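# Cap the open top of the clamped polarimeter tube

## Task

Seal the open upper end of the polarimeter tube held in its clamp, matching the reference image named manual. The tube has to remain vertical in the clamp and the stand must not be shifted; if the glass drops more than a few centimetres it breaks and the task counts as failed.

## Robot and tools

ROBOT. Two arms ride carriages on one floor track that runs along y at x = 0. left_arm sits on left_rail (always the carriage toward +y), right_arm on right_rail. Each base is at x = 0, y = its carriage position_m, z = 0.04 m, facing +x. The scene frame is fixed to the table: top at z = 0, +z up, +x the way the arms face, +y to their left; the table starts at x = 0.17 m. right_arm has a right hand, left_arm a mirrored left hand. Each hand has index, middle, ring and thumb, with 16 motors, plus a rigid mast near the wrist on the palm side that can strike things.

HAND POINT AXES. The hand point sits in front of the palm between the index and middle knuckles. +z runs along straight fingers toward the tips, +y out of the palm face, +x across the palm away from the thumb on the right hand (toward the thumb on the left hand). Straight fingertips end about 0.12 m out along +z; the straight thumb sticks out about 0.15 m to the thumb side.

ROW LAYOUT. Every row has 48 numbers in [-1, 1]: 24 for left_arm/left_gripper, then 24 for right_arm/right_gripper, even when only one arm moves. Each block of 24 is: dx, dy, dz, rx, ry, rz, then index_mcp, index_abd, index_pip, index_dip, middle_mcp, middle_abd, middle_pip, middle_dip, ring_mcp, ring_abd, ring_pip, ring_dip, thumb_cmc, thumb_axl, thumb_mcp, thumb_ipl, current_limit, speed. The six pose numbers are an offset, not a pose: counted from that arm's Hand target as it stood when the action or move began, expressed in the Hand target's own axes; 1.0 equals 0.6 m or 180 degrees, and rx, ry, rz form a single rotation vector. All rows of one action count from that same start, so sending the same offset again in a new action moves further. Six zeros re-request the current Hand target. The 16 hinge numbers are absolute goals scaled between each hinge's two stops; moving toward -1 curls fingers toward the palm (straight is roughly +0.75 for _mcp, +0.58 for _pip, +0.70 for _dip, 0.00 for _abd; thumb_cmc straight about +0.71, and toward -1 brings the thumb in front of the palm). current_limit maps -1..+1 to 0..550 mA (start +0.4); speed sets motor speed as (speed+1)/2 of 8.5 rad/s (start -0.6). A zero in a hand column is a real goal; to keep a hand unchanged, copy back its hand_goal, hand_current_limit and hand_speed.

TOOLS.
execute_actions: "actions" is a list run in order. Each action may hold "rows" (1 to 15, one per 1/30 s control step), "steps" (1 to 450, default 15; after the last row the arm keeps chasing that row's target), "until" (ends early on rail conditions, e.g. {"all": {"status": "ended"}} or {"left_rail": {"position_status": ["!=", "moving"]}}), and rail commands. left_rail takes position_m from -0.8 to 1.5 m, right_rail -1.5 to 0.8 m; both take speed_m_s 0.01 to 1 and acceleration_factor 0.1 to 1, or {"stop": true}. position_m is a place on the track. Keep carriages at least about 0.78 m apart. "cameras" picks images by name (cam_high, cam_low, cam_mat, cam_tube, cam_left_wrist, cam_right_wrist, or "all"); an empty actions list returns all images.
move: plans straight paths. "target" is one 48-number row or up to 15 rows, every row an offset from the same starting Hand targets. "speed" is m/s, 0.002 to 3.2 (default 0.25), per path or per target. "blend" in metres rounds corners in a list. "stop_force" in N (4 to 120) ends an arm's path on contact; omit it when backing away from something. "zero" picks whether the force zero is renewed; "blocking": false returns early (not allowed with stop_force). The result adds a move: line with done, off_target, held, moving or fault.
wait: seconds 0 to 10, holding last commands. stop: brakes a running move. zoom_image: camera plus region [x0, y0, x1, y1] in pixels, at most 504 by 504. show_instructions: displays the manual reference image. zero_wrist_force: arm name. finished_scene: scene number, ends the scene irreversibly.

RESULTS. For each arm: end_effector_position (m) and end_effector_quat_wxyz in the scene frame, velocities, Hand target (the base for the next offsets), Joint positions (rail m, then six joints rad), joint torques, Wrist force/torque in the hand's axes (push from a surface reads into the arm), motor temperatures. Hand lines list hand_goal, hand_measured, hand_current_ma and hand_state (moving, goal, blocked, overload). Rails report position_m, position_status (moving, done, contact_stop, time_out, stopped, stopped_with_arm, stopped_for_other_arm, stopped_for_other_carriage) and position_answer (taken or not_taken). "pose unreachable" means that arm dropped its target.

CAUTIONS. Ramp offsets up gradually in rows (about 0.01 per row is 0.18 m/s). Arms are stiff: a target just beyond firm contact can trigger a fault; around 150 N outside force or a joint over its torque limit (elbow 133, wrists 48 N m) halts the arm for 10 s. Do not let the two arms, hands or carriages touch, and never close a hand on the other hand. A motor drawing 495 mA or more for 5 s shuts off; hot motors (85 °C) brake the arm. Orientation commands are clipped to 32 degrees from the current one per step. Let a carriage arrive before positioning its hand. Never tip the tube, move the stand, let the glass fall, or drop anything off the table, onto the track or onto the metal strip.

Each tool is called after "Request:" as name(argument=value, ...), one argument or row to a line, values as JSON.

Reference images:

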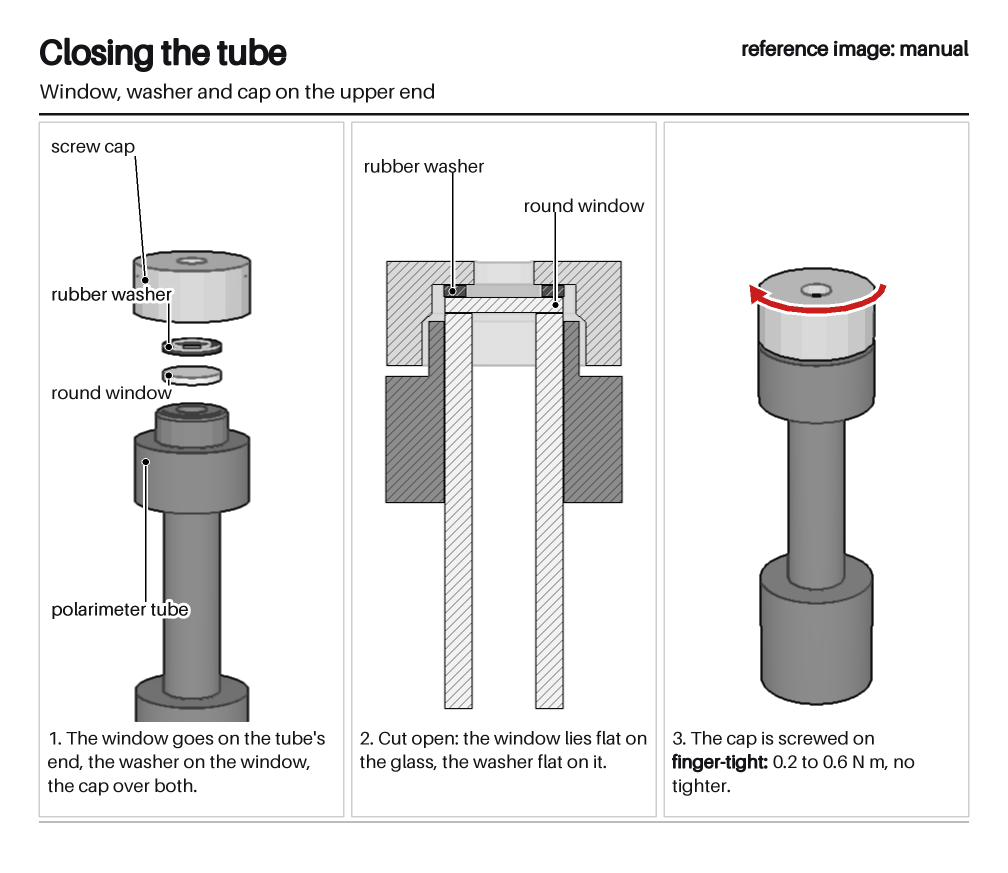

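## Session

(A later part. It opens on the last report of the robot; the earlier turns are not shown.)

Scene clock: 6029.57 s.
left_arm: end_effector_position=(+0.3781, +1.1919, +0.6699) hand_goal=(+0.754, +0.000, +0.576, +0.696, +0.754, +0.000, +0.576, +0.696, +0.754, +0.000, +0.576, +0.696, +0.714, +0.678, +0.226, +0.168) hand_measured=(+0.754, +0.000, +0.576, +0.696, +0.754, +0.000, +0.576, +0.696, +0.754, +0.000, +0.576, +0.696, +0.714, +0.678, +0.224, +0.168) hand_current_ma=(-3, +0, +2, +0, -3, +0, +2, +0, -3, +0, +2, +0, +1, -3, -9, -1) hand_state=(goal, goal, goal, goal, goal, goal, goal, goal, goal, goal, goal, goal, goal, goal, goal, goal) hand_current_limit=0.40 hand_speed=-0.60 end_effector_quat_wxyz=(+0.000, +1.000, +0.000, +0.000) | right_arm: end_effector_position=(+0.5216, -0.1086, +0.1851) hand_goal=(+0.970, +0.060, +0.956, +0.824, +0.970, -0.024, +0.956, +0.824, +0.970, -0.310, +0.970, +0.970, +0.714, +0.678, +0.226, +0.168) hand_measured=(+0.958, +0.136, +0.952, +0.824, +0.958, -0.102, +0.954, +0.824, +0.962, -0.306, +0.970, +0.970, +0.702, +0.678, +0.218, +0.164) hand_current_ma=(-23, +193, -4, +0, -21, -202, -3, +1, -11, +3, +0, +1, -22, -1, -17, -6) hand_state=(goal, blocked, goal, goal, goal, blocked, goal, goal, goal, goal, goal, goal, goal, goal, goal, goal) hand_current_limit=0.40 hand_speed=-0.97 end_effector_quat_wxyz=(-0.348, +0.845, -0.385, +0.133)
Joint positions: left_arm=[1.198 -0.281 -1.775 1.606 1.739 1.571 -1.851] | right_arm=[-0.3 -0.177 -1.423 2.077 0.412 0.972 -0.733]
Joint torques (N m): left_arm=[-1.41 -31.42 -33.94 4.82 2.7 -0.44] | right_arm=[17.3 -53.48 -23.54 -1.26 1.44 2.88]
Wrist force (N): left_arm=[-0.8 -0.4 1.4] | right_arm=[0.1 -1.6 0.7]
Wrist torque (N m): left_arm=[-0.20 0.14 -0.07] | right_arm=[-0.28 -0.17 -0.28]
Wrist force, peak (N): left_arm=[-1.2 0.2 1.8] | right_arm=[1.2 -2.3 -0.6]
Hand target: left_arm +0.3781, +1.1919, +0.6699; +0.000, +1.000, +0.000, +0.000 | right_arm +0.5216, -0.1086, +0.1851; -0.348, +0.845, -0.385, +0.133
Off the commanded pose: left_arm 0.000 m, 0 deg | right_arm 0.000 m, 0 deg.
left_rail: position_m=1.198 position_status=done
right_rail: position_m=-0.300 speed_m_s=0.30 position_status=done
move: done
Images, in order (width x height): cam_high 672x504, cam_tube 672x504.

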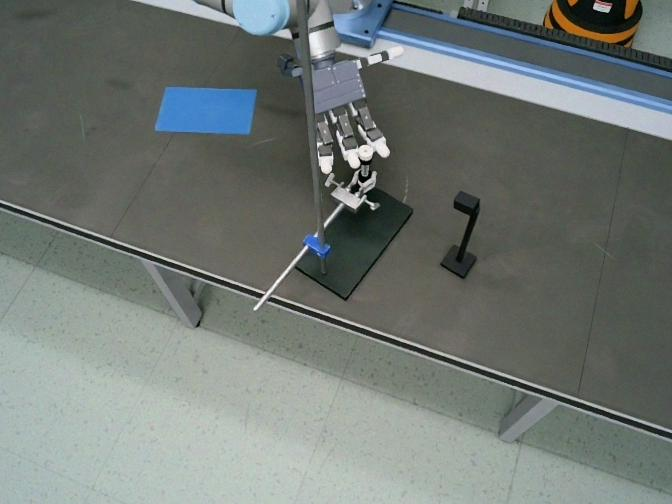

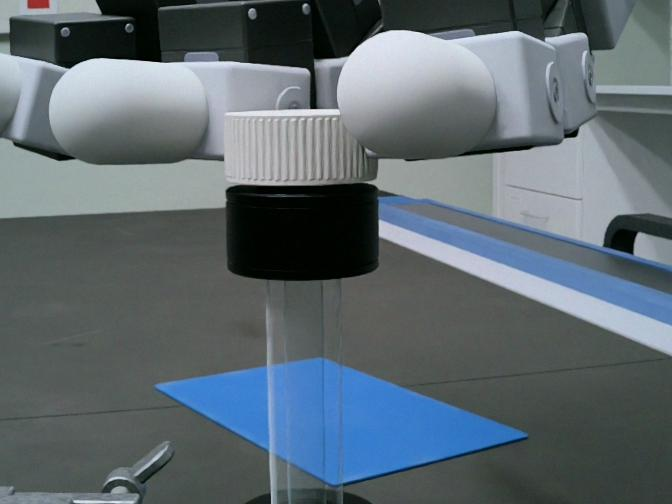

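Request:
move(
  target=[
    [0,0,0,0,0,0,0.754,0,0.576,0.696,0.754,0,0.576,0.696,0.754,0,0.576,0.696,0.714,0.678,0.226,0.168,0.4,-0.6,-0.03319,-0.00071,0.0028,0.001938,0.030689,0.032169,0.97,0.06,0.956,0.823,0.97,-0.025,0.956,0.823,0.97,-0.31,0.97,0.97,0.714,0.678,0.226,0.168,0.4,-0.97],
    [0,0,0,0,0,0,0.754,0,0.576,0.696,0.754,0,0.576,0.696,0.754,0,0.576,0.696,0.714,0.678,0.226,0.168,0.4,-0.6,-0.06573,-0.00469,0.00866,0.003876,0.061378,0.064338,0.97,0.06,0.956,0.823,0.97,-0.025,0.956,0.823,0.97,-0.31,0.97,0.97,0.714,0.678,0.226,0.168,0.4,-0.97],
    [0,0,0,0,0,0,0.754,0,0.576,0.696,0.754,0,0.576,0.696,0.754,0,0.576,0.696,0.714,0.678,0.226,0.168,0.4,-0.6,-0.09696,-0.0121,0.01773,0.005813,0.092067,0.096507,0.97,0.06,0.956,0.823,0.97,-0.025,0.956,0.823,0.97,-0.31,0.97,0.97,0.714,0.678,0.226,0.168,0.4,-0.97],
    [0,0,0,0,0,0,0.754,0,0.576,0.696,0.754,0,0.576,0.696,0.754,0,0.576,0.696,0.714,0.678,0.226,0.168,0.4,-0.6,-0.1263,-0.02255,0.02958,0.007751,0.122756,0.128676,0.97,0.06,0.956,0.823,0.97,-0.025,0.956,0.823,0.97,-0.31,0.97,0.97,0.714,0.678,0.226,0.168,0.4,-0.97],
  ],
  speed=0.1,
  blend=[0.006,0.006,0.006,0],
  cameras=["cam_tube","cam_high"],
)

Request:
zoom_image(
  camera="cam_tube",
  region=[200, 60, 400, 210],
)

Request:
move(
  target=[
    [0,0,0,0,0,0,0.754,0,0.576,0.696,0.754,0,0.576,0.696,0.754,0,0.576,0.696,0.714,0.678,0.226,0.168,0.4,-0.6,-0.03319,-0.00071,0.0028,0.001938,0.030689,0.032169,0.97,0.06,0.956,0.823,0.97,-0.025,0.956,0.823,0.97,-0.31,0.97,0.97,0.714,0.678,0.226,0.168,0.4,-0.97],
    [0,0,0,0,0,0,0.754,0,0.576,0.696,0.754,0,0.576,0.696,0.754,0,0.576,0.696,0.714,0.678,0.226,0.168,0.4,-0.6,-0.06573,-0.00469,0.00866,0.003876,0.061378,0.064338,0.97,0.06,0.956,0.823,0.97,-0.025,0.956,0.823,0.97,-0.31,0.97,0.97,0.714,0.678,0.226,0.168,0.4,-0.97],
    [0,0,0,0,0,0,0.754,0,0.576,0.696,0.754,0,0.576,0.696,0.754,0,0.576,0.696,0.714,0.678,0.226,0.168,0.4,-0.6,-0.09696,-0.0121,0.01773,0.005813,0.092067,0.096507,0.97,0.06,0.956,0.823,0.97,-0.025,0.956,0.823,0.97,-0.31,0.97,0.97,0.714,0.678,0.226,0.168,0.4,-0.97],
    [0,0,0,0,0,0,0.754,0,0.576,0.696,0.754,0,0.576,0.696,0.754,0,0.576,0.696,0.714,0.678,0.226,0.168,0.4,-0.6,-0.1263,-0.02255,0.02958,0.007751,0.122756,0.128676,0.97,0.06,0.956,0.823,0.97,-0.025,0.956,0.823,0.97,-0.31,0.97,0.97,0.714,0.678,0.226,0.168,0.4,-0.97],
  ],
  speed=0.1,
  blend=[0.006,0.006,0.006,0],
  cameras=["cam_tube","cam_high"],
)

Request:
zoom_image(
  camera="cam_tube",
  region=[200, 60, 400, 210],
)

Scene clock: 6084.20 s.
left_arm: end_effector_position=(+0.3781, +1.1919, +0.6699) hand_goal=(+0.754, +0.000, +0.576, +0.696, +0.754, +0.000, +0.576, +0.696, +0.754, +0.000, +0.576, +0.696, +0.714, +0.678, +0.226, +0.168) hand_measured=(+0.754, +0.000, +0.576, +0.696, +0.754, +0.000, +0.576, +0.696, +0.754, +0.000, +0.576, +0.696, +0.714, +0.678, +0.224, +0.168) hand_current_ma=(-3, +0, +2, +0, -3, +0, +2, +0, -3, +0, +2, +0, +1, -3, -9, -1) hand_state=(goal, goal, goal, goal, goal, goal, goal, goal, goal, goal, goal, goal, goal, goal, goal, goal) hand_current_limit=0.40 hand_speed=-0.60 end_effector_quat_wxyz=(+0.000, +1.000, +0.000, +0.000) | right_arm: end_effector_position=(+0.4872, -0.0374, +0.1848) hand_goal=(+0.970, +0.060, +0.956, +0.824, +0.970, -0.024, +0.956, +0.824, +0.970, -0.310, +0.970, +0.970, +0.714, +0.678, +0.226, +0.168) hand_measured=(+0.956, +0.136, +0.952, +0.824, +0.956, -0.102, +0.952, +0.824, +0.962, -0.306, +0.970, +0.970, +0.702, +0.678, +0.218, +0.164) hand_current_ma=(-28, +193, -6, +0, -28, -202, -5, +1, -11, +3, +0, +1, -22, -1, -17, -6) hand_state=(goal, blocked, goal, goal, goal, blocked, goal, goal, goal, goal, goal, goal, goal, goal, goal, goal) hand_current_limit=0.40 hand_speed=-0.97 end_effector_quat_wxyz=(-0.298, +0.706, -0.603, +0.224)
Joint positions: left_arm=[1.198 -0.281 -1.775 1.606 1.739 1.571 -1.851] | right_arm=[-0.3 0.094 -1.532 2.146 0.197 1.485 -0.028]
Joint torques (N m): left_arm=[-1.43 -30.29 -34.46 4.8 2.59 -0.26] | right_arm=[16.27 -18.53 -44.77 -2.13 2.07 3.14]
Wrist force (N): left_arm=[-0.3 -0.2 1.2] | right_arm=[0.7 -1.5 0.8]
Wrist torque (N m): left_arm=[-0.16 0.07 -0.03] | right_arm=[-0.30 -0.19 -0.25]
Wrist force, peak (N): left_arm=[-1.2 -0.2 1.6] | right_arm=[0.3 -1.8 1.0]
Hand target: left_arm +0.3781, +1.1919, +0.6699; +0.000, +1.000, +0.000, +0.000 | right_arm +0.4872, -0.0374, +0.1848; -0.298, +0.705, -0.603, +0.224
Off the commanded pose: left_arm 0.000 m, 0 deg | right_arm 0.000 m, 0 deg.
left_rail: position_m=1.198 position_status=done
right_rail: position_m=-0.300 speed_m_s=0.30 position_status=done
move: done
Images, in order (width x height): cam_high 672x504, cam_tube 672x504.

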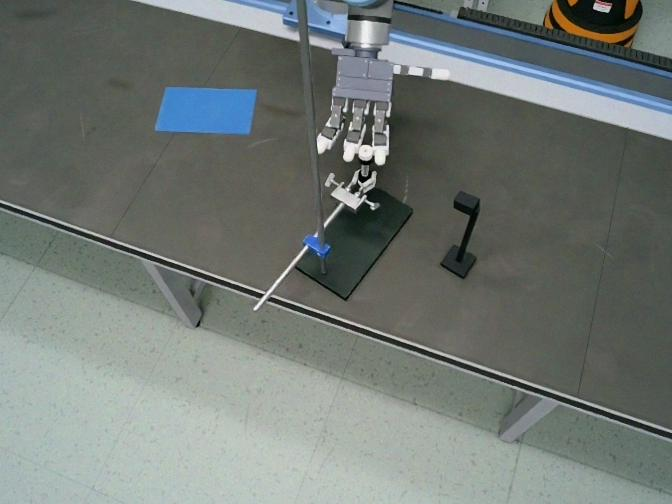

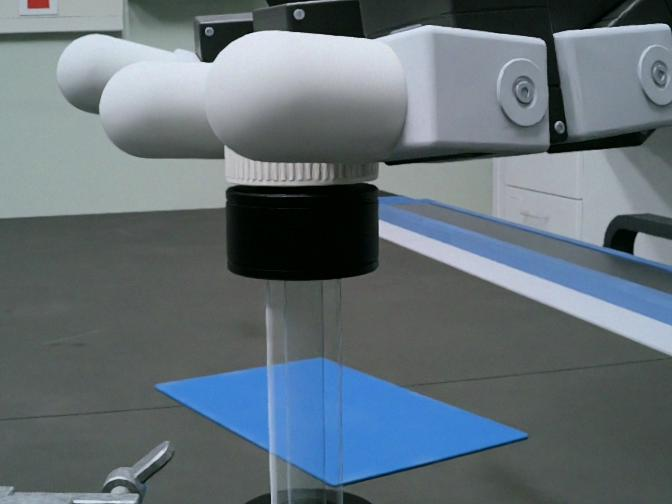

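Scaled by 2.520 from the camera's 672x504 image, which has a finer 960x720 frame.

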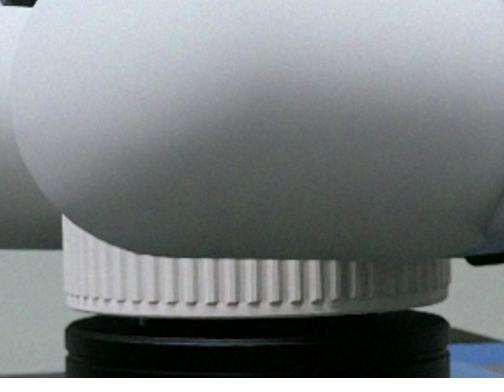

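Scene clock: 6087.53 s.
left_arm: end_effector_position=(+0.3781, +1.1919, +0.6699) hand_goal=(+0.754, +0.000, +0.576, +0.696, +0.754, +0.000, +0.576, +0.696, +0.754, +0.000, +0.576, +0.696, +0.714, +0.678, +0.226, +0.168) hand_measured=(+0.754, +0.000, +0.576, +0.696, +0.754, +0.000, +0.576, +0.696, +0.754, +0.000, +0.576, +0.696, +0.714, +0.678, +0.224, +0.168) hand_current_ma=(-3, +0, +2, +0, -3, +0, +2, +0, -3, +0, +2, +0, +1, -3, -9, -1) hand_state=(goal, goal, goal, goal, goal, goal, goal, goal, goal, goal, goal, goal, goal, goal, goal, goal) hand_current_limit=0.40 hand_speed=-0.60 end_effector_quat_wxyz=(+0.000, +1.000, +0.000, +0.000) | right_arm: end_effector_position=(+0.4958, +0.0411, +0.1846) hand_goal=(+0.970, +0.060, +0.956, +0.824, +0.970, -0.024, +0.956, +0.824, +0.970, -0.310, +0.970, +0.970, +0.714, +0.678, +0.226, +0.168) hand_measured=(+0.954, +0.136, +0.952, +0.824, +0.956, -0.102, +0.952, +0.824, +0.962, -0.306, +0.970, +0.970, +0.702, +0.678, +0.218, +0.164) hand_current_ma=(-29, +193, -6, +0, -27, -202, -4, +1, -11, +3, +0, +1, -22, -1, -17, -6) hand_state=(goal, blocked, goal, goal, goal, blocked, goal, goal, goal, goal, goal, goal, goal, goal, goal, goal) hand_current_limit=0.40 hand_speed=-0.97 end_effector_quat_wxyz=(+0.224, -0.512, +0.774, -0.297)
Joint positions: left_arm=[1.198 -0.281 -1.775 1.606 1.739 1.571 -1.851] | right_arm=[-0.3 0.401 -1.37 1.989 0.337 2.056 0.647]
Joint torques (N m): left_arm=[-1.29 -30.21 -34.22 4.72 2.66 -0.29] | right_arm=[16.61 -31.9 -43.02 6.56 3.41 3.1]
Wrist force (N): left_arm=[-0.5 -0.2 1.4] | right_arm=[1.0 -1.8 0.5]
Wrist torque (N m): left_arm=[-0.17 0.10 -0.05] | right_arm=[-0.23 -0.23 -0.20]
Wrist force, peak (N): left_arm=[-0.9 -0.6 1.6] | right_arm=[1.3 -1.4 -0.9]
Hand target: left_arm +0.3781, +1.1919, +0.6699; +0.000, +1.000, +0.000, +0.000 | right_arm +0.4958, +0.0411, +0.1846; +0.224, -0.512, +0.774, -0.297
Off the commanded pose: left_arm 0.000 m, 0 deg | right_arm 0.000 m, 0 deg.
left_rail: position_m=1.198 position_status=done
right_rail: position_m=-0.300 speed_m_s=0.30 position_status=done
move: done
Images, in order (width x height): cam_high 672x504, cam_tube 672x504.

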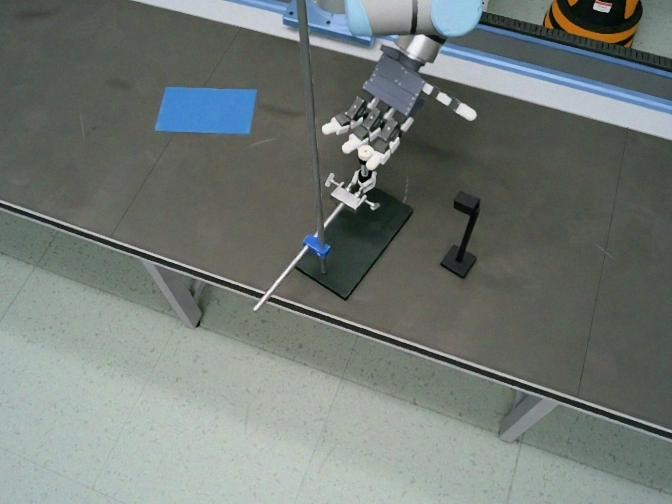

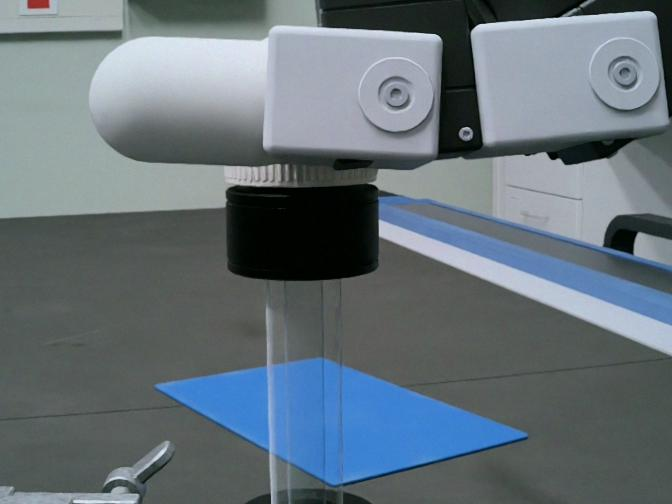

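Scaled by 2.520 from the camera's 672x504 image, which has a finer 960x720 frame.

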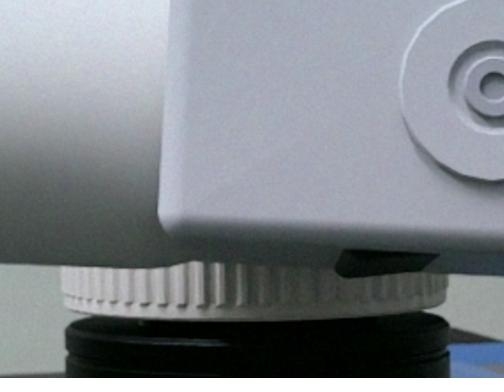

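Request:
move(
  target=[
    [0,0,0,0,0,0,0.754,0,0.576,0.696,0.754,0,0.576,0.696,0.754,0,0.576,0.696,0.714,0.678,0.226,0.168,0.4,-0.6,0,0,0,0,0,0,0.97,0.23,0.956,0.823,0.97,-0.2,0.956,0.823,0.97,-0.31,0.97,0.97,0.714,0.678,0.226,0.168,0.4,-0.97],
    [0,0,0,0,0,0,0.754,0,0.576,0.696,0.754,0,0.576,0.696,0.754,0,0.576,0.696,0.714,0.678,0.226,0.168,0.4,-0.6,-0.000145,-0.0023,-0.002413,0,0,0,0.97,0.23,0.956,0.823,0.97,-0.2,0.956,0.823,0.97,-0.31,0.97,0.97,0.714,0.678,0.226,0.168,0.4,-0.97],
    [0,0,0,0,0,0,0.754,0,0.576,0.696,0.754,0,0.576,0.696,0.754,0,0.576,0.696,0.714,0.678,0.226,0.168,0.4,-0.6,0.06562,-0.01079,0.00173,-0.003876,-0.061378,-0.064338,0.97,0.23,0.956,0.823,0.97,-0.2,0.956,0.823,0.97,-0.31,0.97,0.97,0.714,0.678,0.226,0.168,0.4,-0.97],
    [0,0,0,0,0,0,0.754,0,0.576,0.696,0.754,0,0.576,0.696,0.754,0,0.576,0.696,0.714,0.678,0.226,0.168,0.4,-0.6,0.12636,-0.032,0.0183,-0.007751,-0.122756,-0.128676,0.97,0.23,0.956,0.823,0.97,-0.2,0.956,0.823,0.97,-0.31,0.97,0.97,0.714,0.678,0.226,0.168,0.4,-0.97],
    [0,0,0,0,0,0,0.754,0,0.576,0.696,0.754,0,0.576,0.696,0.754,0,0.576,0.696,0.714,0.678,0.226,0.168,0.4,-0.6,0.17731,-0.06428,0.04603,-0.011627,-0.184133,-0.193013,0.97,0.23,0.956,0.823,0.97,-0.2,0.956,0.823,0.97,-0.31,0.97,0.97,0.714,0.678,0.226,0.168,0.4,-0.97],
    [0,0,0,0,0,0,0.754,0,0.576,0.696,0.754,0,0.576,0.696,0.754,0,0.576,0.696,0.714,0.678,0.226,0.168,0.4,-0.6,0.21458,-0.10515,0.08276,-0.015502,-0.245511,-0.257351,0.97,0.23,0.956,0.823,0.97,-0.2,0.956,0.823,0.97,-0.31,0.97,0.97,0.714,0.678,0.226,0.168,0.4,-0.97],
    [0,0,0,0,0,0,0.754,0,0.576,0.696,0.754,0,0.576,0.696,0.754,0,0.576,0.696,0.714,0.678,0.226,0.168,0.4,-0.6,0.23526,-0.15142,0.12566,-0.019378,-0.306889,-0.321689,0.97,0.23,0.956,0.823,0.97,-0.2,0.956,0.823,0.97,-0.31,0.97,0.97,0.714,0.678,0.226,0.168,0.4,-0.97],
    [0,0,0,0,0,0,0.754,0,0.576,0.696,0.754,0,0.576,0.696,0.754,0,0.576,0.696,0.714,0.678,0.226,0.168,0.4,-0.6,0.23774,-0.19951,0.17139,-0.023253,-0.368267,-0.386027,0.97,0.23,0.956,0.823,0.97,-0.2,0.956,0.823,0.97,-0.31,0.97,0.97,0.714,0.678,0.226,0.168,0.4,-0.97],
    [0,0,0,0,0,0,0.754,0,0.576,0.696,0.754,0,0.576,0.696,0.754,0,0.576,0.696,0.714,0.678,0.226,0.168,0.4,-0.6,0.22184,-0.24571,0.21642,-0.027129,-0.429645,-0.450365,0.97,0.23,0.956,0.823,0.97,-0.2,0.956,0.823,0.97,-0.31,0.97,0.97,0.714,0.678,0.226,0.168,0.4,-0.97],
    [0,0,0,0,0,0,0.754,0,0.576,0.696,0.754,0,0.576,0.696,0.754,0,0.576,0.696,0.714,0.678,0.226,0.168,0.4,-0.6,0.22192,-0.24456,0.21762,-0.027129,-0.429645,-0.450365,0.97,0.23,0.956,0.823,0.97,-0.2,0.956,0.823,0.97,-0.31,0.97,0.97,0.714,0.678,0.226,0.168,0.4,-0.97],
  ],
  speed=[0.02,0.02,0.18,0.18,0.18,0.18,0.18,0.18,0.18,0.03],
  blend=[0,0.001,0.008,0.008,0.008,0.008,0.008,0.008,0.0005,0],
  cameras=["cam_tube","cam_high"],
)

Request:
zoom_image(
  camera="cam_tube",
  region=[200, 60, 400, 210],
)

Request:
zoom_image(
  camera="cam_high",
  region=[350, 136, 380, 166],
)

Scene clock: 6118.20 s.
left_arm: end_effector_position=(+0.3781, +1.1919, +0.6699) hand_goal=(+0.754, +0.000, +0.576, +0.696, +0.754, +0.000, +0.576, +0.696, +0.754, +0.000, +0.576, +0.696, +0.714, +0.678, +0.226, +0.168) hand_measured=(+0.754, +0.000, +0.576, +0.696, +0.754, +0.000, +0.576, +0.696, +0.754, +0.000, +0.576, +0.696, +0.714, +0.678, +0.224, +0.168) hand_current_ma=(-3, +0, +2, +0, -3, +0, +2, +0, -3, +0, +2, +0, +1, -3, -9, -1) hand_state=(goal, goal, goal, goal, goal, goal, goal, goal, goal, goal, goal, goal, goal, goal, goal, goal) hand_current_limit=0.40 hand_speed=-0.60 end_effector_quat_wxyz=(+0.000, +1.000, +0.000, +0.000) | right_arm: end_effector_position=(+0.6276, -0.1563, +0.1857) hand_goal=(+0.970, +0.230, +0.956, +0.824, +0.970, -0.200, +0.956, +0.824, +0.970, -0.310, +0.970, +0.970, +0.714, +0.678, +0.226, +0.168) hand_measured=(+0.954, +0.224, +0.952, +0.824, +0.956, -0.196, +0.952, +0.824, +0.962, -0.306, +0.970, +0.970, +0.702, +0.678, +0.218, +0.164) hand_current_ma=(-29, -5, -6, +0, -26, +3, -4, +1, -11, +3, +0, +1, -22, -1, -17, -6) hand_state=(goal, goal, goal, goal, goal, goal, goal, goal, goal, goal, goal, goal, goal, goal, goal, goal) hand_current_limit=0.40 hand_speed=-0.97 end_effector_quat_wxyz=(-0.372, +0.928, -0.008, -0.020)
Joint positions: left_arm=[1.198 -0.281 -1.775 1.606 1.739 1.571 -1.851] | right_arm=[-0.3 -0.213 -1.044 1.718 1.136 0.84 -1.86]
Joint torques (N m): left_arm=[-1.38 -30.51 -34.21 4.76 2.79 -0.24] | right_arm=[15.04 -52.05 -40.41 8.85 0.97 -3.42]
Wrist force (N): left_arm=[-0.4 -0.1 1.1] | right_arm=[0.8 -1.2 0.6]
Wrist torque (N m): left_arm=[-0.13 0.08 -0.04] | right_arm=[-0.25 -0.18 -0.05]
Wrist force, peak (N): left_arm=[-1.2 -0.1 1.6] | right_arm=[0.7 -2.1 0.6]
Hand target: left_arm +0.3781, +1.1919, +0.6699; +0.000, +1.000, +0.000, +0.000 | right_arm +0.6276, -0.1563, +0.1857; -0.372, +0.928, -0.008, -0.020
Off the commanded pose: left_arm 0.000 m, 0 deg | right_arm 0.000 m, 0 deg.
left_rail: position_m=1.198 position_status=done
right_rail: position_m=-0.300 speed_m_s=0.30 position_status=done
move: done
Images, in order (width x height): cam_high 672x504, cam_tube 672x504.

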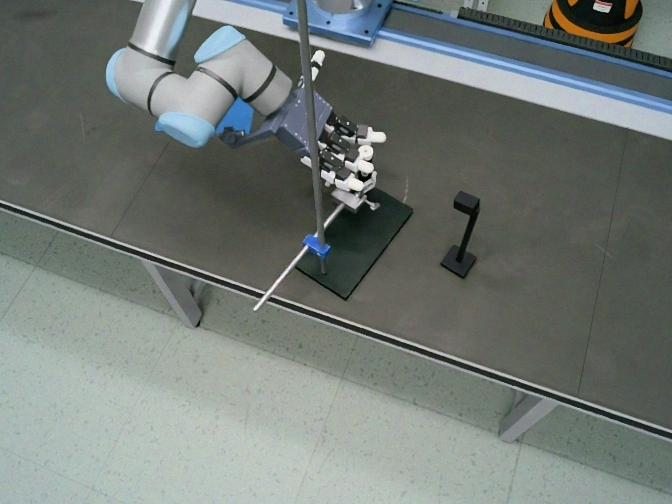

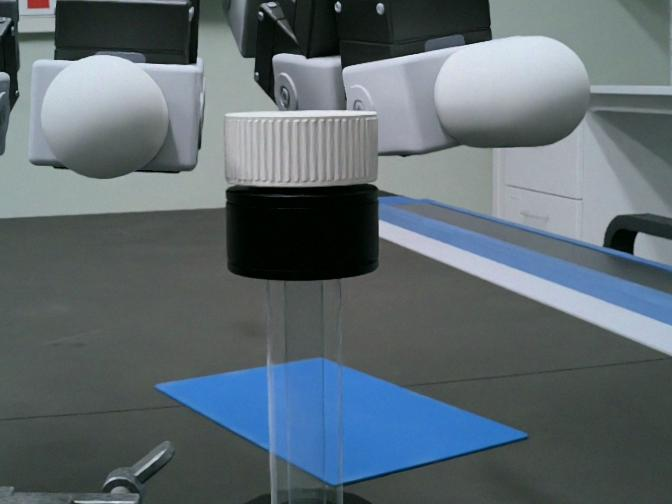

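Scaled by 2.520 from the camera's 672x504 image, which has a finer 960x720 frame.

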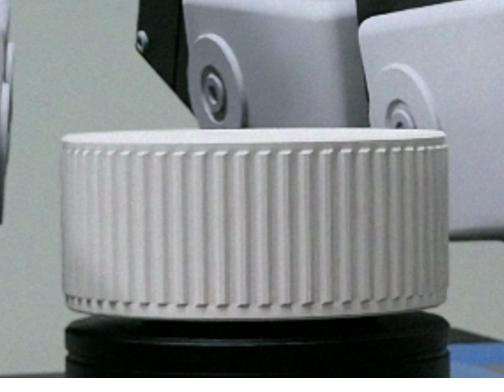

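Scaled by 16.800 from the camera's 672x504 image, which has a finer 960x720 frame.

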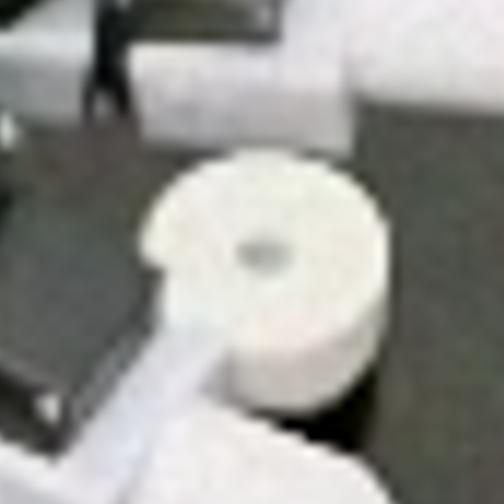

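Request:
move(
  target=[
    [0,0,0,0,0,0,0.754,0,0.576,0.696,0.754,0,0.576,0.696,0.754,0,0.576,0.696,0.714,0.678,0.226,0.168,0.4,-0.6,0.0008,-0.00016,0.00007,0,0,0,0.97,0.06,0.956,0.823,0.97,-0.025,0.956,0.823,0.97,-0.31,0.97,0.97,0.714,0.678,0.226,0.168,0.4,-0.97],
    [0,0,0,0,0,0,0.754,0,0.576,0.696,0.754,0,0.576,0.696,0.754,0,0.576,0.696,0.714,0.678,0.226,0.168,0.4,-0.6,-0.03229,0.00027,0.00408,0.001938,0.030689,0.032169,0.97,0.06,0.956,0.823,0.97,-0.025,0.956,0.823,0.97,-0.31,0.97,0.97,0.714,0.678,0.226,0.168,0.4,-0.97],
    [0,0,0,0,0,0,0.754,0,0.576,0.696,0.754,0,0.576,0.696,0.754,0,0.576,0.696,0.714,0.678,0.226,0.168,0.4,-0.6,-0.06483,-0.00379,0.01001,0.003876,0.061378,0.064338,0.97,0.06,0.956,0.823,0.97,-0.025,0.956,0.823,0.97,-0.31,0.97,0.97,0.714,0.678,0.226,0.168,0.4,-0.97],
  ],
  speed=[0.02,0.04,0.08],
  blend=[0,0.003,0],
  cameras=["cam_tube","cam_high"],
)

Request:
zoom_image(
  camera="cam_tube",
  region=[200, 60, 400, 210],
)

Request:
move(
  target=[
    [0,0,0,0,0,0,0.754,0,0.576,0.696,0.754,0,0.576,0.696,0.754,0,0.576,0.696,0.714,0.678,0.226,0.168,0.4,-0.6,-0.03319,-0.00071,0.0028,0.001938,0.030689,0.032169,0.97,0.06,0.956,0.823,0.97,-0.025,0.956,0.823,0.97,-0.31,0.97,0.97,0.714,0.678,0.226,0.168,0.4,-0.97],
    [0,0,0,0,0,0,0.754,0,0.576,0.696,0.754,0,0.576,0.696,0.754,0,0.576,0.696,0.714,0.678,0.226,0.168,0.4,-0.6,-0.06573,-0.00469,0.00866,0.003876,0.061378,0.064338,0.97,0.06,0.956,0.823,0.97,-0.025,0.956,0.823,0.97,-0.31,0.97,0.97,0.714,0.678,0.226,0.168,0.4,-0.97],
  ],
  speed=0.08,
  blend=[0.003,0],
  cameras=["cam_tube","cam_high"],
)

Request:
zoom_image(
  camera="cam_tube",
  region=[200, 60, 400, 210],
)

Scene clock: 6146.27 s.
left_arm: end_effector_position=(+0.3781, +1.1919, +0.6699) hand_goal=(+0.754, +0.000, +0.576, +0.696, +0.754, +0.000, +0.576, +0.696, +0.754, +0.000, +0.576, +0.696, +0.714, +0.678, +0.226, +0.168) hand_measured=(+0.754, +0.000, +0.576, +0.696, +0.754, +0.000, +0.576, +0.696, +0.754, +0.000, +0.576, +0.696, +0.714, +0.678, +0.224, +0.168) hand_current_ma=(-3, +0, +2, +0, -3, +0, +2, +0, -3, +0, +2, +0, +1, -3, -9, -1) hand_state=(goal, goal, goal, goal, goal, goal, goal, goal, goal, goal, goal, goal, goal, goal, goal, goal) hand_current_limit=0.40 hand_speed=-0.60 end_effector_quat_wxyz=(+0.000, +1.000, +0.000, +0.000) | right_arm: end_effector_position=(+0.5886, -0.1505, +0.1846) hand_goal=(+0.970, +0.060, +0.956, +0.824, +0.970, -0.024, +0.956, +0.824, +0.970, -0.310, +0.970, +0.970, +0.714, +0.678, +0.226, +0.168) hand_measured=(+0.958, +0.138, +0.954, +0.824, +0.962, -0.102, +0.954, +0.824, +0.962, -0.306, +0.970, +0.970, +0.702, +0.678, +0.218, +0.164) hand_current_ma=(-21, +197, -2, +0, -13, -202, -2, +1, -11, +3, +0, +1, -22, -1, -17, -6) hand_state=(goal, blocked, goal, goal, goal, blocked, goal, goal, goal, goal, goal, goal, goal, goal, goal, goal) hand_current_limit=0.40 hand_speed=-0.97 end_effector_quat_wxyz=(-0.371, +0.918, -0.137, +0.032)
Joint positions: left_arm=[1.198 -0.281 -1.775 1.606 1.739 1.571 -1.851] | right_arm=[-0.3 -0.238 -1.162 1.85 0.887 0.808 -1.515]
Joint torques (N m): left_arm=[-1.89 -31.47 -34.49 4.58 2.81 -0.44] | right_arm=[-18.3 -71.31 -20.9 0.39 1.15 3.03]
Wrist force (N): left_arm=[-0.8 -0.2 1.2] | right_arm=[0.7 -1.7 0.7]
Wrist torque (N m): left_arm=[-0.16 0.14 -0.08] | right_arm=[-0.28 -0.19 -0.24]
Wrist force, peak (N): left_arm=[-0.5 -0.4 2.0] | right_arm=[1.2 -2.2 -0.6]
Hand target: left_arm +0.3781, +1.1919, +0.6699; +0.000, +1.000, +0.000, +0.000 | right_arm +0.5886, -0.1505, +0.1846; -0.371, +0.918, -0.137, +0.032
Off the commanded pose: left_arm 0.000 m, 0 deg | right_arm 0.000 m, 0 deg.
left_rail: position_m=1.198 position_status=done
right_rail: position_m=-0.300 speed_m_s=0.30 position_status=done
move: done
Images, in order (width x height): cam_high 672x504, cam_tube 672x504.

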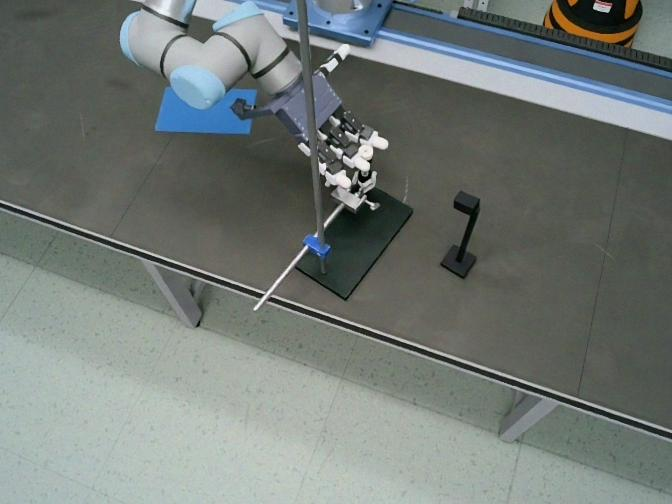

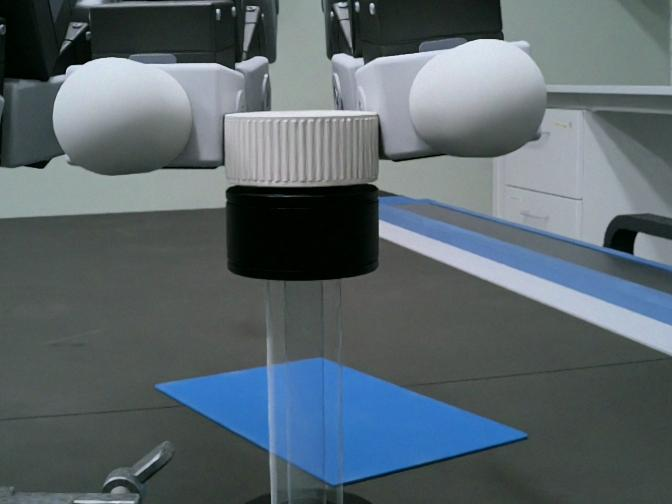

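Scaled by 2.520 from the camera's 672x504 image, which has a finer 960x720 frame.

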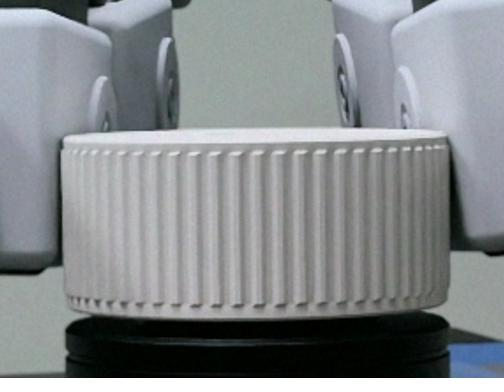

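Scene clock: 6148.53 s.
left_arm: end_effector_position=(+0.3781, +1.1919, +0.6699) hand_goal=(+0.754, +0.000, +0.576, +0.696, +0.754, +0.000, +0.576, +0.696, +0.754, +0.000, +0.576, +0.696, +0.714, +0.678, +0.226, +0.168) hand_measured=(+0.754, +0.000, +0.576, +0.696, +0.754, +0.000, +0.576, +0.696, +0.754, +0.000, +0.576, +0.696, +0.714, +0.678, +0.224, +0.168) hand_current_ma=(-3, +0, +2, +0, -3, +0, +2, +0, -3, +0, +2, +0, +1, -3, -9, -1) hand_state=(goal, goal, goal, goal, goal, goal, goal, goal, goal, goal, goal, goal, goal, goal, goal, goal) hand_current_limit=0.40 hand_speed=-0.60 end_effector_quat_wxyz=(+0.000, +1.000, +0.000, +0.000) | right_arm: end_effector_position=(+0.5522, -0.1343, +0.1845) hand_goal=(+0.970, +0.060, +0.956, +0.824, +0.970, -0.024, +0.956, +0.824, +0.970, -0.310, +0.970, +0.970, +0.714, +0.678, +0.226, +0.168) hand_measured=(+0.958, +0.138, +0.954, +0.824, +0.962, -0.102, +0.954, +0.824, +0.962, -0.306, +0.970, +0.970, +0.702, +0.678, +0.218, +0.164) hand_current_ma=(-22, +197, -2, +0, -13, -200, -2, +1, -11, +3, +0, +1, -22, -1, -17, -6) hand_state=(goal, blocked, goal, goal, goal, blocked, goal, goal, goal, goal, goal, goal, goal, goal, goal, goal) hand_current_limit=0.40 hand_speed=-0.97 end_effector_quat_wxyz=(-0.363, +0.890, -0.263, +0.083)
Joint positions: left_arm=[1.198 -0.281 -1.775 1.606 1.739 1.571 -1.851] | right_arm=[-0.3 -0.231 -1.295 1.974 0.631 0.845 -1.127]
Joint torques (N m): left_arm=[-0.92 -31.49 -34.41 4.74 2.55 -0.29] | right_arm=[15.29 -61.76 -23.63 -0.19 1.08 3.7]
Wrist force (N): left_arm=[-0.9 0.4 1.3] | right_arm=[0.0 -0.9 -0.5]
Wrist torque (N m): left_arm=[-0.08 0.16 -0.10] | right_arm=[-0.10 -0.21 -0.31]
Wrist force, peak (N): left_arm=[-0.5 0.1 1.8] | right_arm=[0.7 -2.2 0.7]
Hand target: left_arm +0.3781, +1.1919, +0.6699; +0.000, +1.000, +0.000, +0.000 | right_arm +0.5522, -0.1342, +0.1845; -0.363, +0.890, -0.263, +0.083
Off the commanded pose: left_arm 0.000 m, 0 deg | right_arm 0.000 m, 0 deg.
left_rail: position_m=1.198 position_status=done
right_rail: position_m=-0.300 speed_m_s=0.30 position_status=done
move: done
Images, in order (width x height): cam_high 672x504, cam_tube 672x504.

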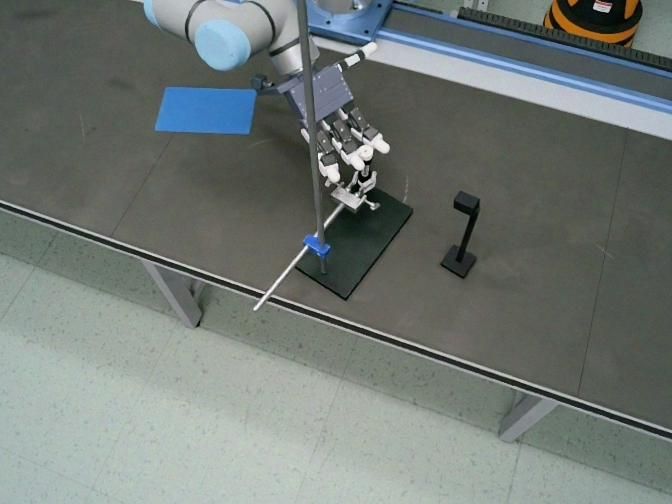

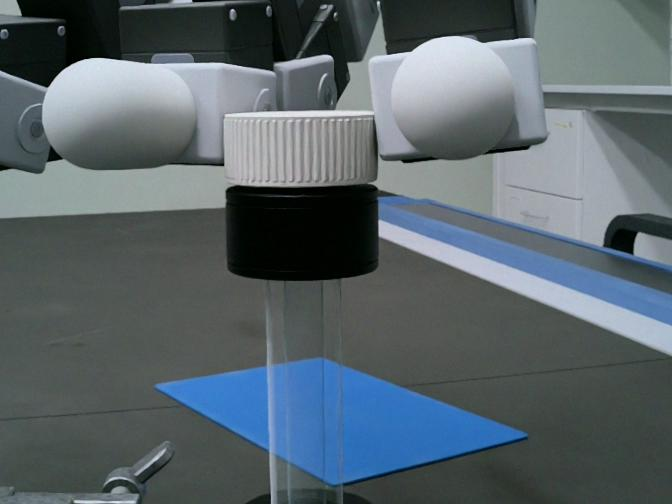

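Scaled by 2.520 from the camera's 672x504 image, which has a finer 960x720 frame.

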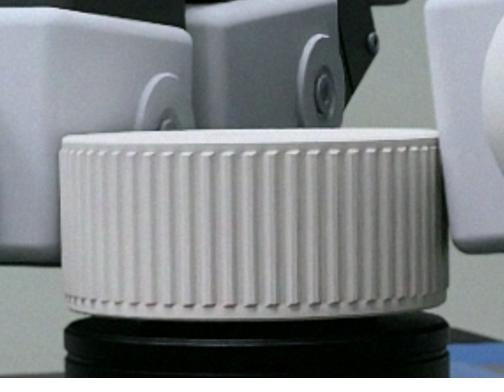

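Request:
move(
  target=[
    [0,0,0,0,0,0,0.754,0,0.576,0.696,0.754,0,0.576,0.696,0.754,0,0.576,0.696,0.714,0.678,0.226,0.168,0.4,-0.6,-0.03319,-0.00071,0.0028,0.001938,0.030689,0.032169,0.97,0.06,0.956,0.823,0.97,-0.025,0.956,0.823,0.97,-0.31,0.97,0.97,0.714,0.678,0.226,0.168,0.4,-0.97],
    [0,0,0,0,0,0,0.754,0,0.576,0.696,0.754,0,0.576,0.696,0.754,0,0.576,0.696,0.714,0.678,0.226,0.168,0.4,-0.6,-0.06573,-0.00469,0.00866,0.003876,0.061378,0.064338,0.97,0.06,0.956,0.823,0.97,-0.025,0.956,0.823,0.97,-0.31,0.97,0.97,0.714,0.678,0.226,0.168,0.4,-0.97],
    [0,0,0,0,0,0,0.754,0,0.576,0.696,0.754,0,0.576,0.696,0.754,0,0.576,0.696,0.714,0.678,0.226,0.168,0.4,-0.6,-0.09696,-0.0121,0.01773,0.005813,0.092067,0.096507,0.97,0.06,0.956,0.823,0.97,-0.025,0.956,0.823,0.97,-0.31,0.97,0.97,0.714,0.678,0.226,0.168,0.4,-0.97],
  ],
  speed=0.08,
  blend=[0.003,0.003,0],
  cameras=["cam_tube","cam_high"],
)

Request:
zoom_image(
  camera="cam_tube",
  region=[200, 60, 400, 210],
)

Request:
zoom_image(
  camera="cam_high",
  region=[350, 136, 380, 166],
)

Scene clock: 6170.57 s.
left_arm: end_effector_position=(+0.3781, +1.1919, +0.6699) hand_goal=(+0.754, +0.000, +0.576, +0.696, +0.754, +0.000, +0.576, +0.696, +0.754, +0.000, +0.576, +0.696, +0.714, +0.678, +0.226, +0.168) hand_measured=(+0.754, +0.000, +0.576, +0.696, +0.754, +0.000, +0.576, +0.696, +0.754, +0.000, +0.576, +0.696, +0.714, +0.678, +0.224, +0.168) hand_current_ma=(-3, +0, +2, +0, -3, +0, +2, +0, -3, +0, +2, +0, +1, -3, -9, -1) hand_state=(goal, goal, goal, goal, goal, goal, goal, goal, goal, goal, goal, goal, goal, goal, goal, goal) hand_current_limit=0.40 hand_speed=-0.60 end_effector_quat_wxyz=(+0.000, +1.000, +0.000, +0.000) | right_arm: end_effector_position=(+0.5095, -0.0927, +0.1843) hand_goal=(+0.970, +0.060, +0.956, +0.824, +0.970, -0.024, +0.956, +0.824, +0.970, -0.310, +0.970, +0.970, +0.714, +0.678, +0.226, +0.168) hand_measured=(+0.958, +0.138, +0.954, +0.824, +0.962, -0.102, +0.954, +0.824, +0.962, -0.306, +0.970, +0.970, +0.702, +0.678, +0.218, +0.164) hand_current_ma=(-22, +197, -2, +0, -13, -200, -2, +1, -11, +3, +0, +1, -22, -1, -17, -6) hand_state=(goal, blocked, goal, goal, goal, blocked, goal, goal, goal, goal, goal, goal, goal, goal, goal, goal) hand_current_limit=0.40 hand_speed=-0.97 end_effector_quat_wxyz=(-0.338, +0.816, -0.443, +0.157)
Joint positions: left_arm=[1.198 -0.281 -1.775 1.606 1.739 1.571 -1.851] | right_arm=[-0.3 -0.128 -1.473 2.115 0.326 1.071 -0.545]
Joint torques (N m): left_arm=[-1.66 -31.53 -34.21 4.67 2.64 -0.32] | right_arm=[14.26 -48.8 -25.34 -1.32 1.69 3.27]
Wrist force (N): left_arm=[-0.5 0.4 0.9] | right_arm=[-0.1 -1.1 -0.2]
Wrist torque (N m): left_arm=[-0.05 0.08 -0.07] | right_arm=[-0.15 -0.23 -0.33]
Wrist force, peak (N): left_arm=[-0.6 0.4 1.9] | right_arm=[0.9 -1.3 -0.8]
Hand target: left_arm +0.3781, +1.1919, +0.6699; +0.000, +1.000, +0.000, +0.000 | right_arm +0.5095, -0.0927, +0.1843; -0.338, +0.816, -0.443, +0.157
Off the commanded pose: left_arm 0.000 m, 0 deg | right_arm 0.000 m, 0 deg.
left_rail: position_m=1.198 position_status=done
right_rail: position_m=-0.300 speed_m_s=0.30 position_status=done
move: done
Images, in order (width x height): cam_high 672x504, cam_tube 672x504.

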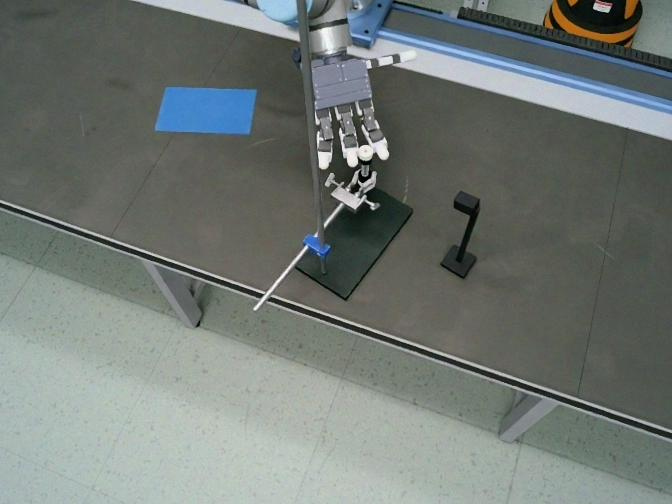

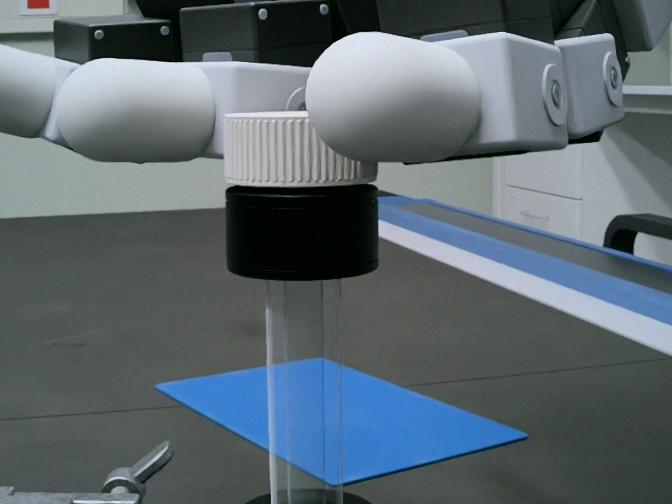

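Scaled by 2.520 from the camera's 672x504 image, which has a finer 960x720 frame.

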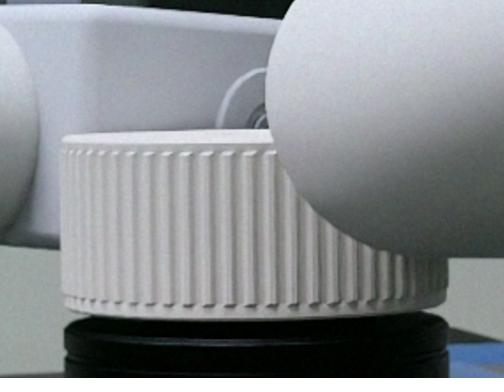

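Scaled by 16.800 from the camera's 672x504 image, which has a finer 960x720 frame.

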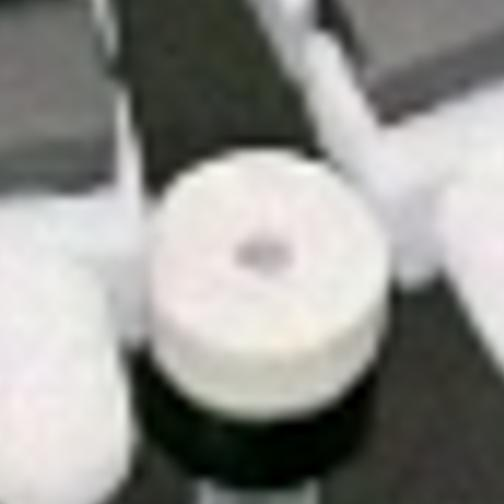

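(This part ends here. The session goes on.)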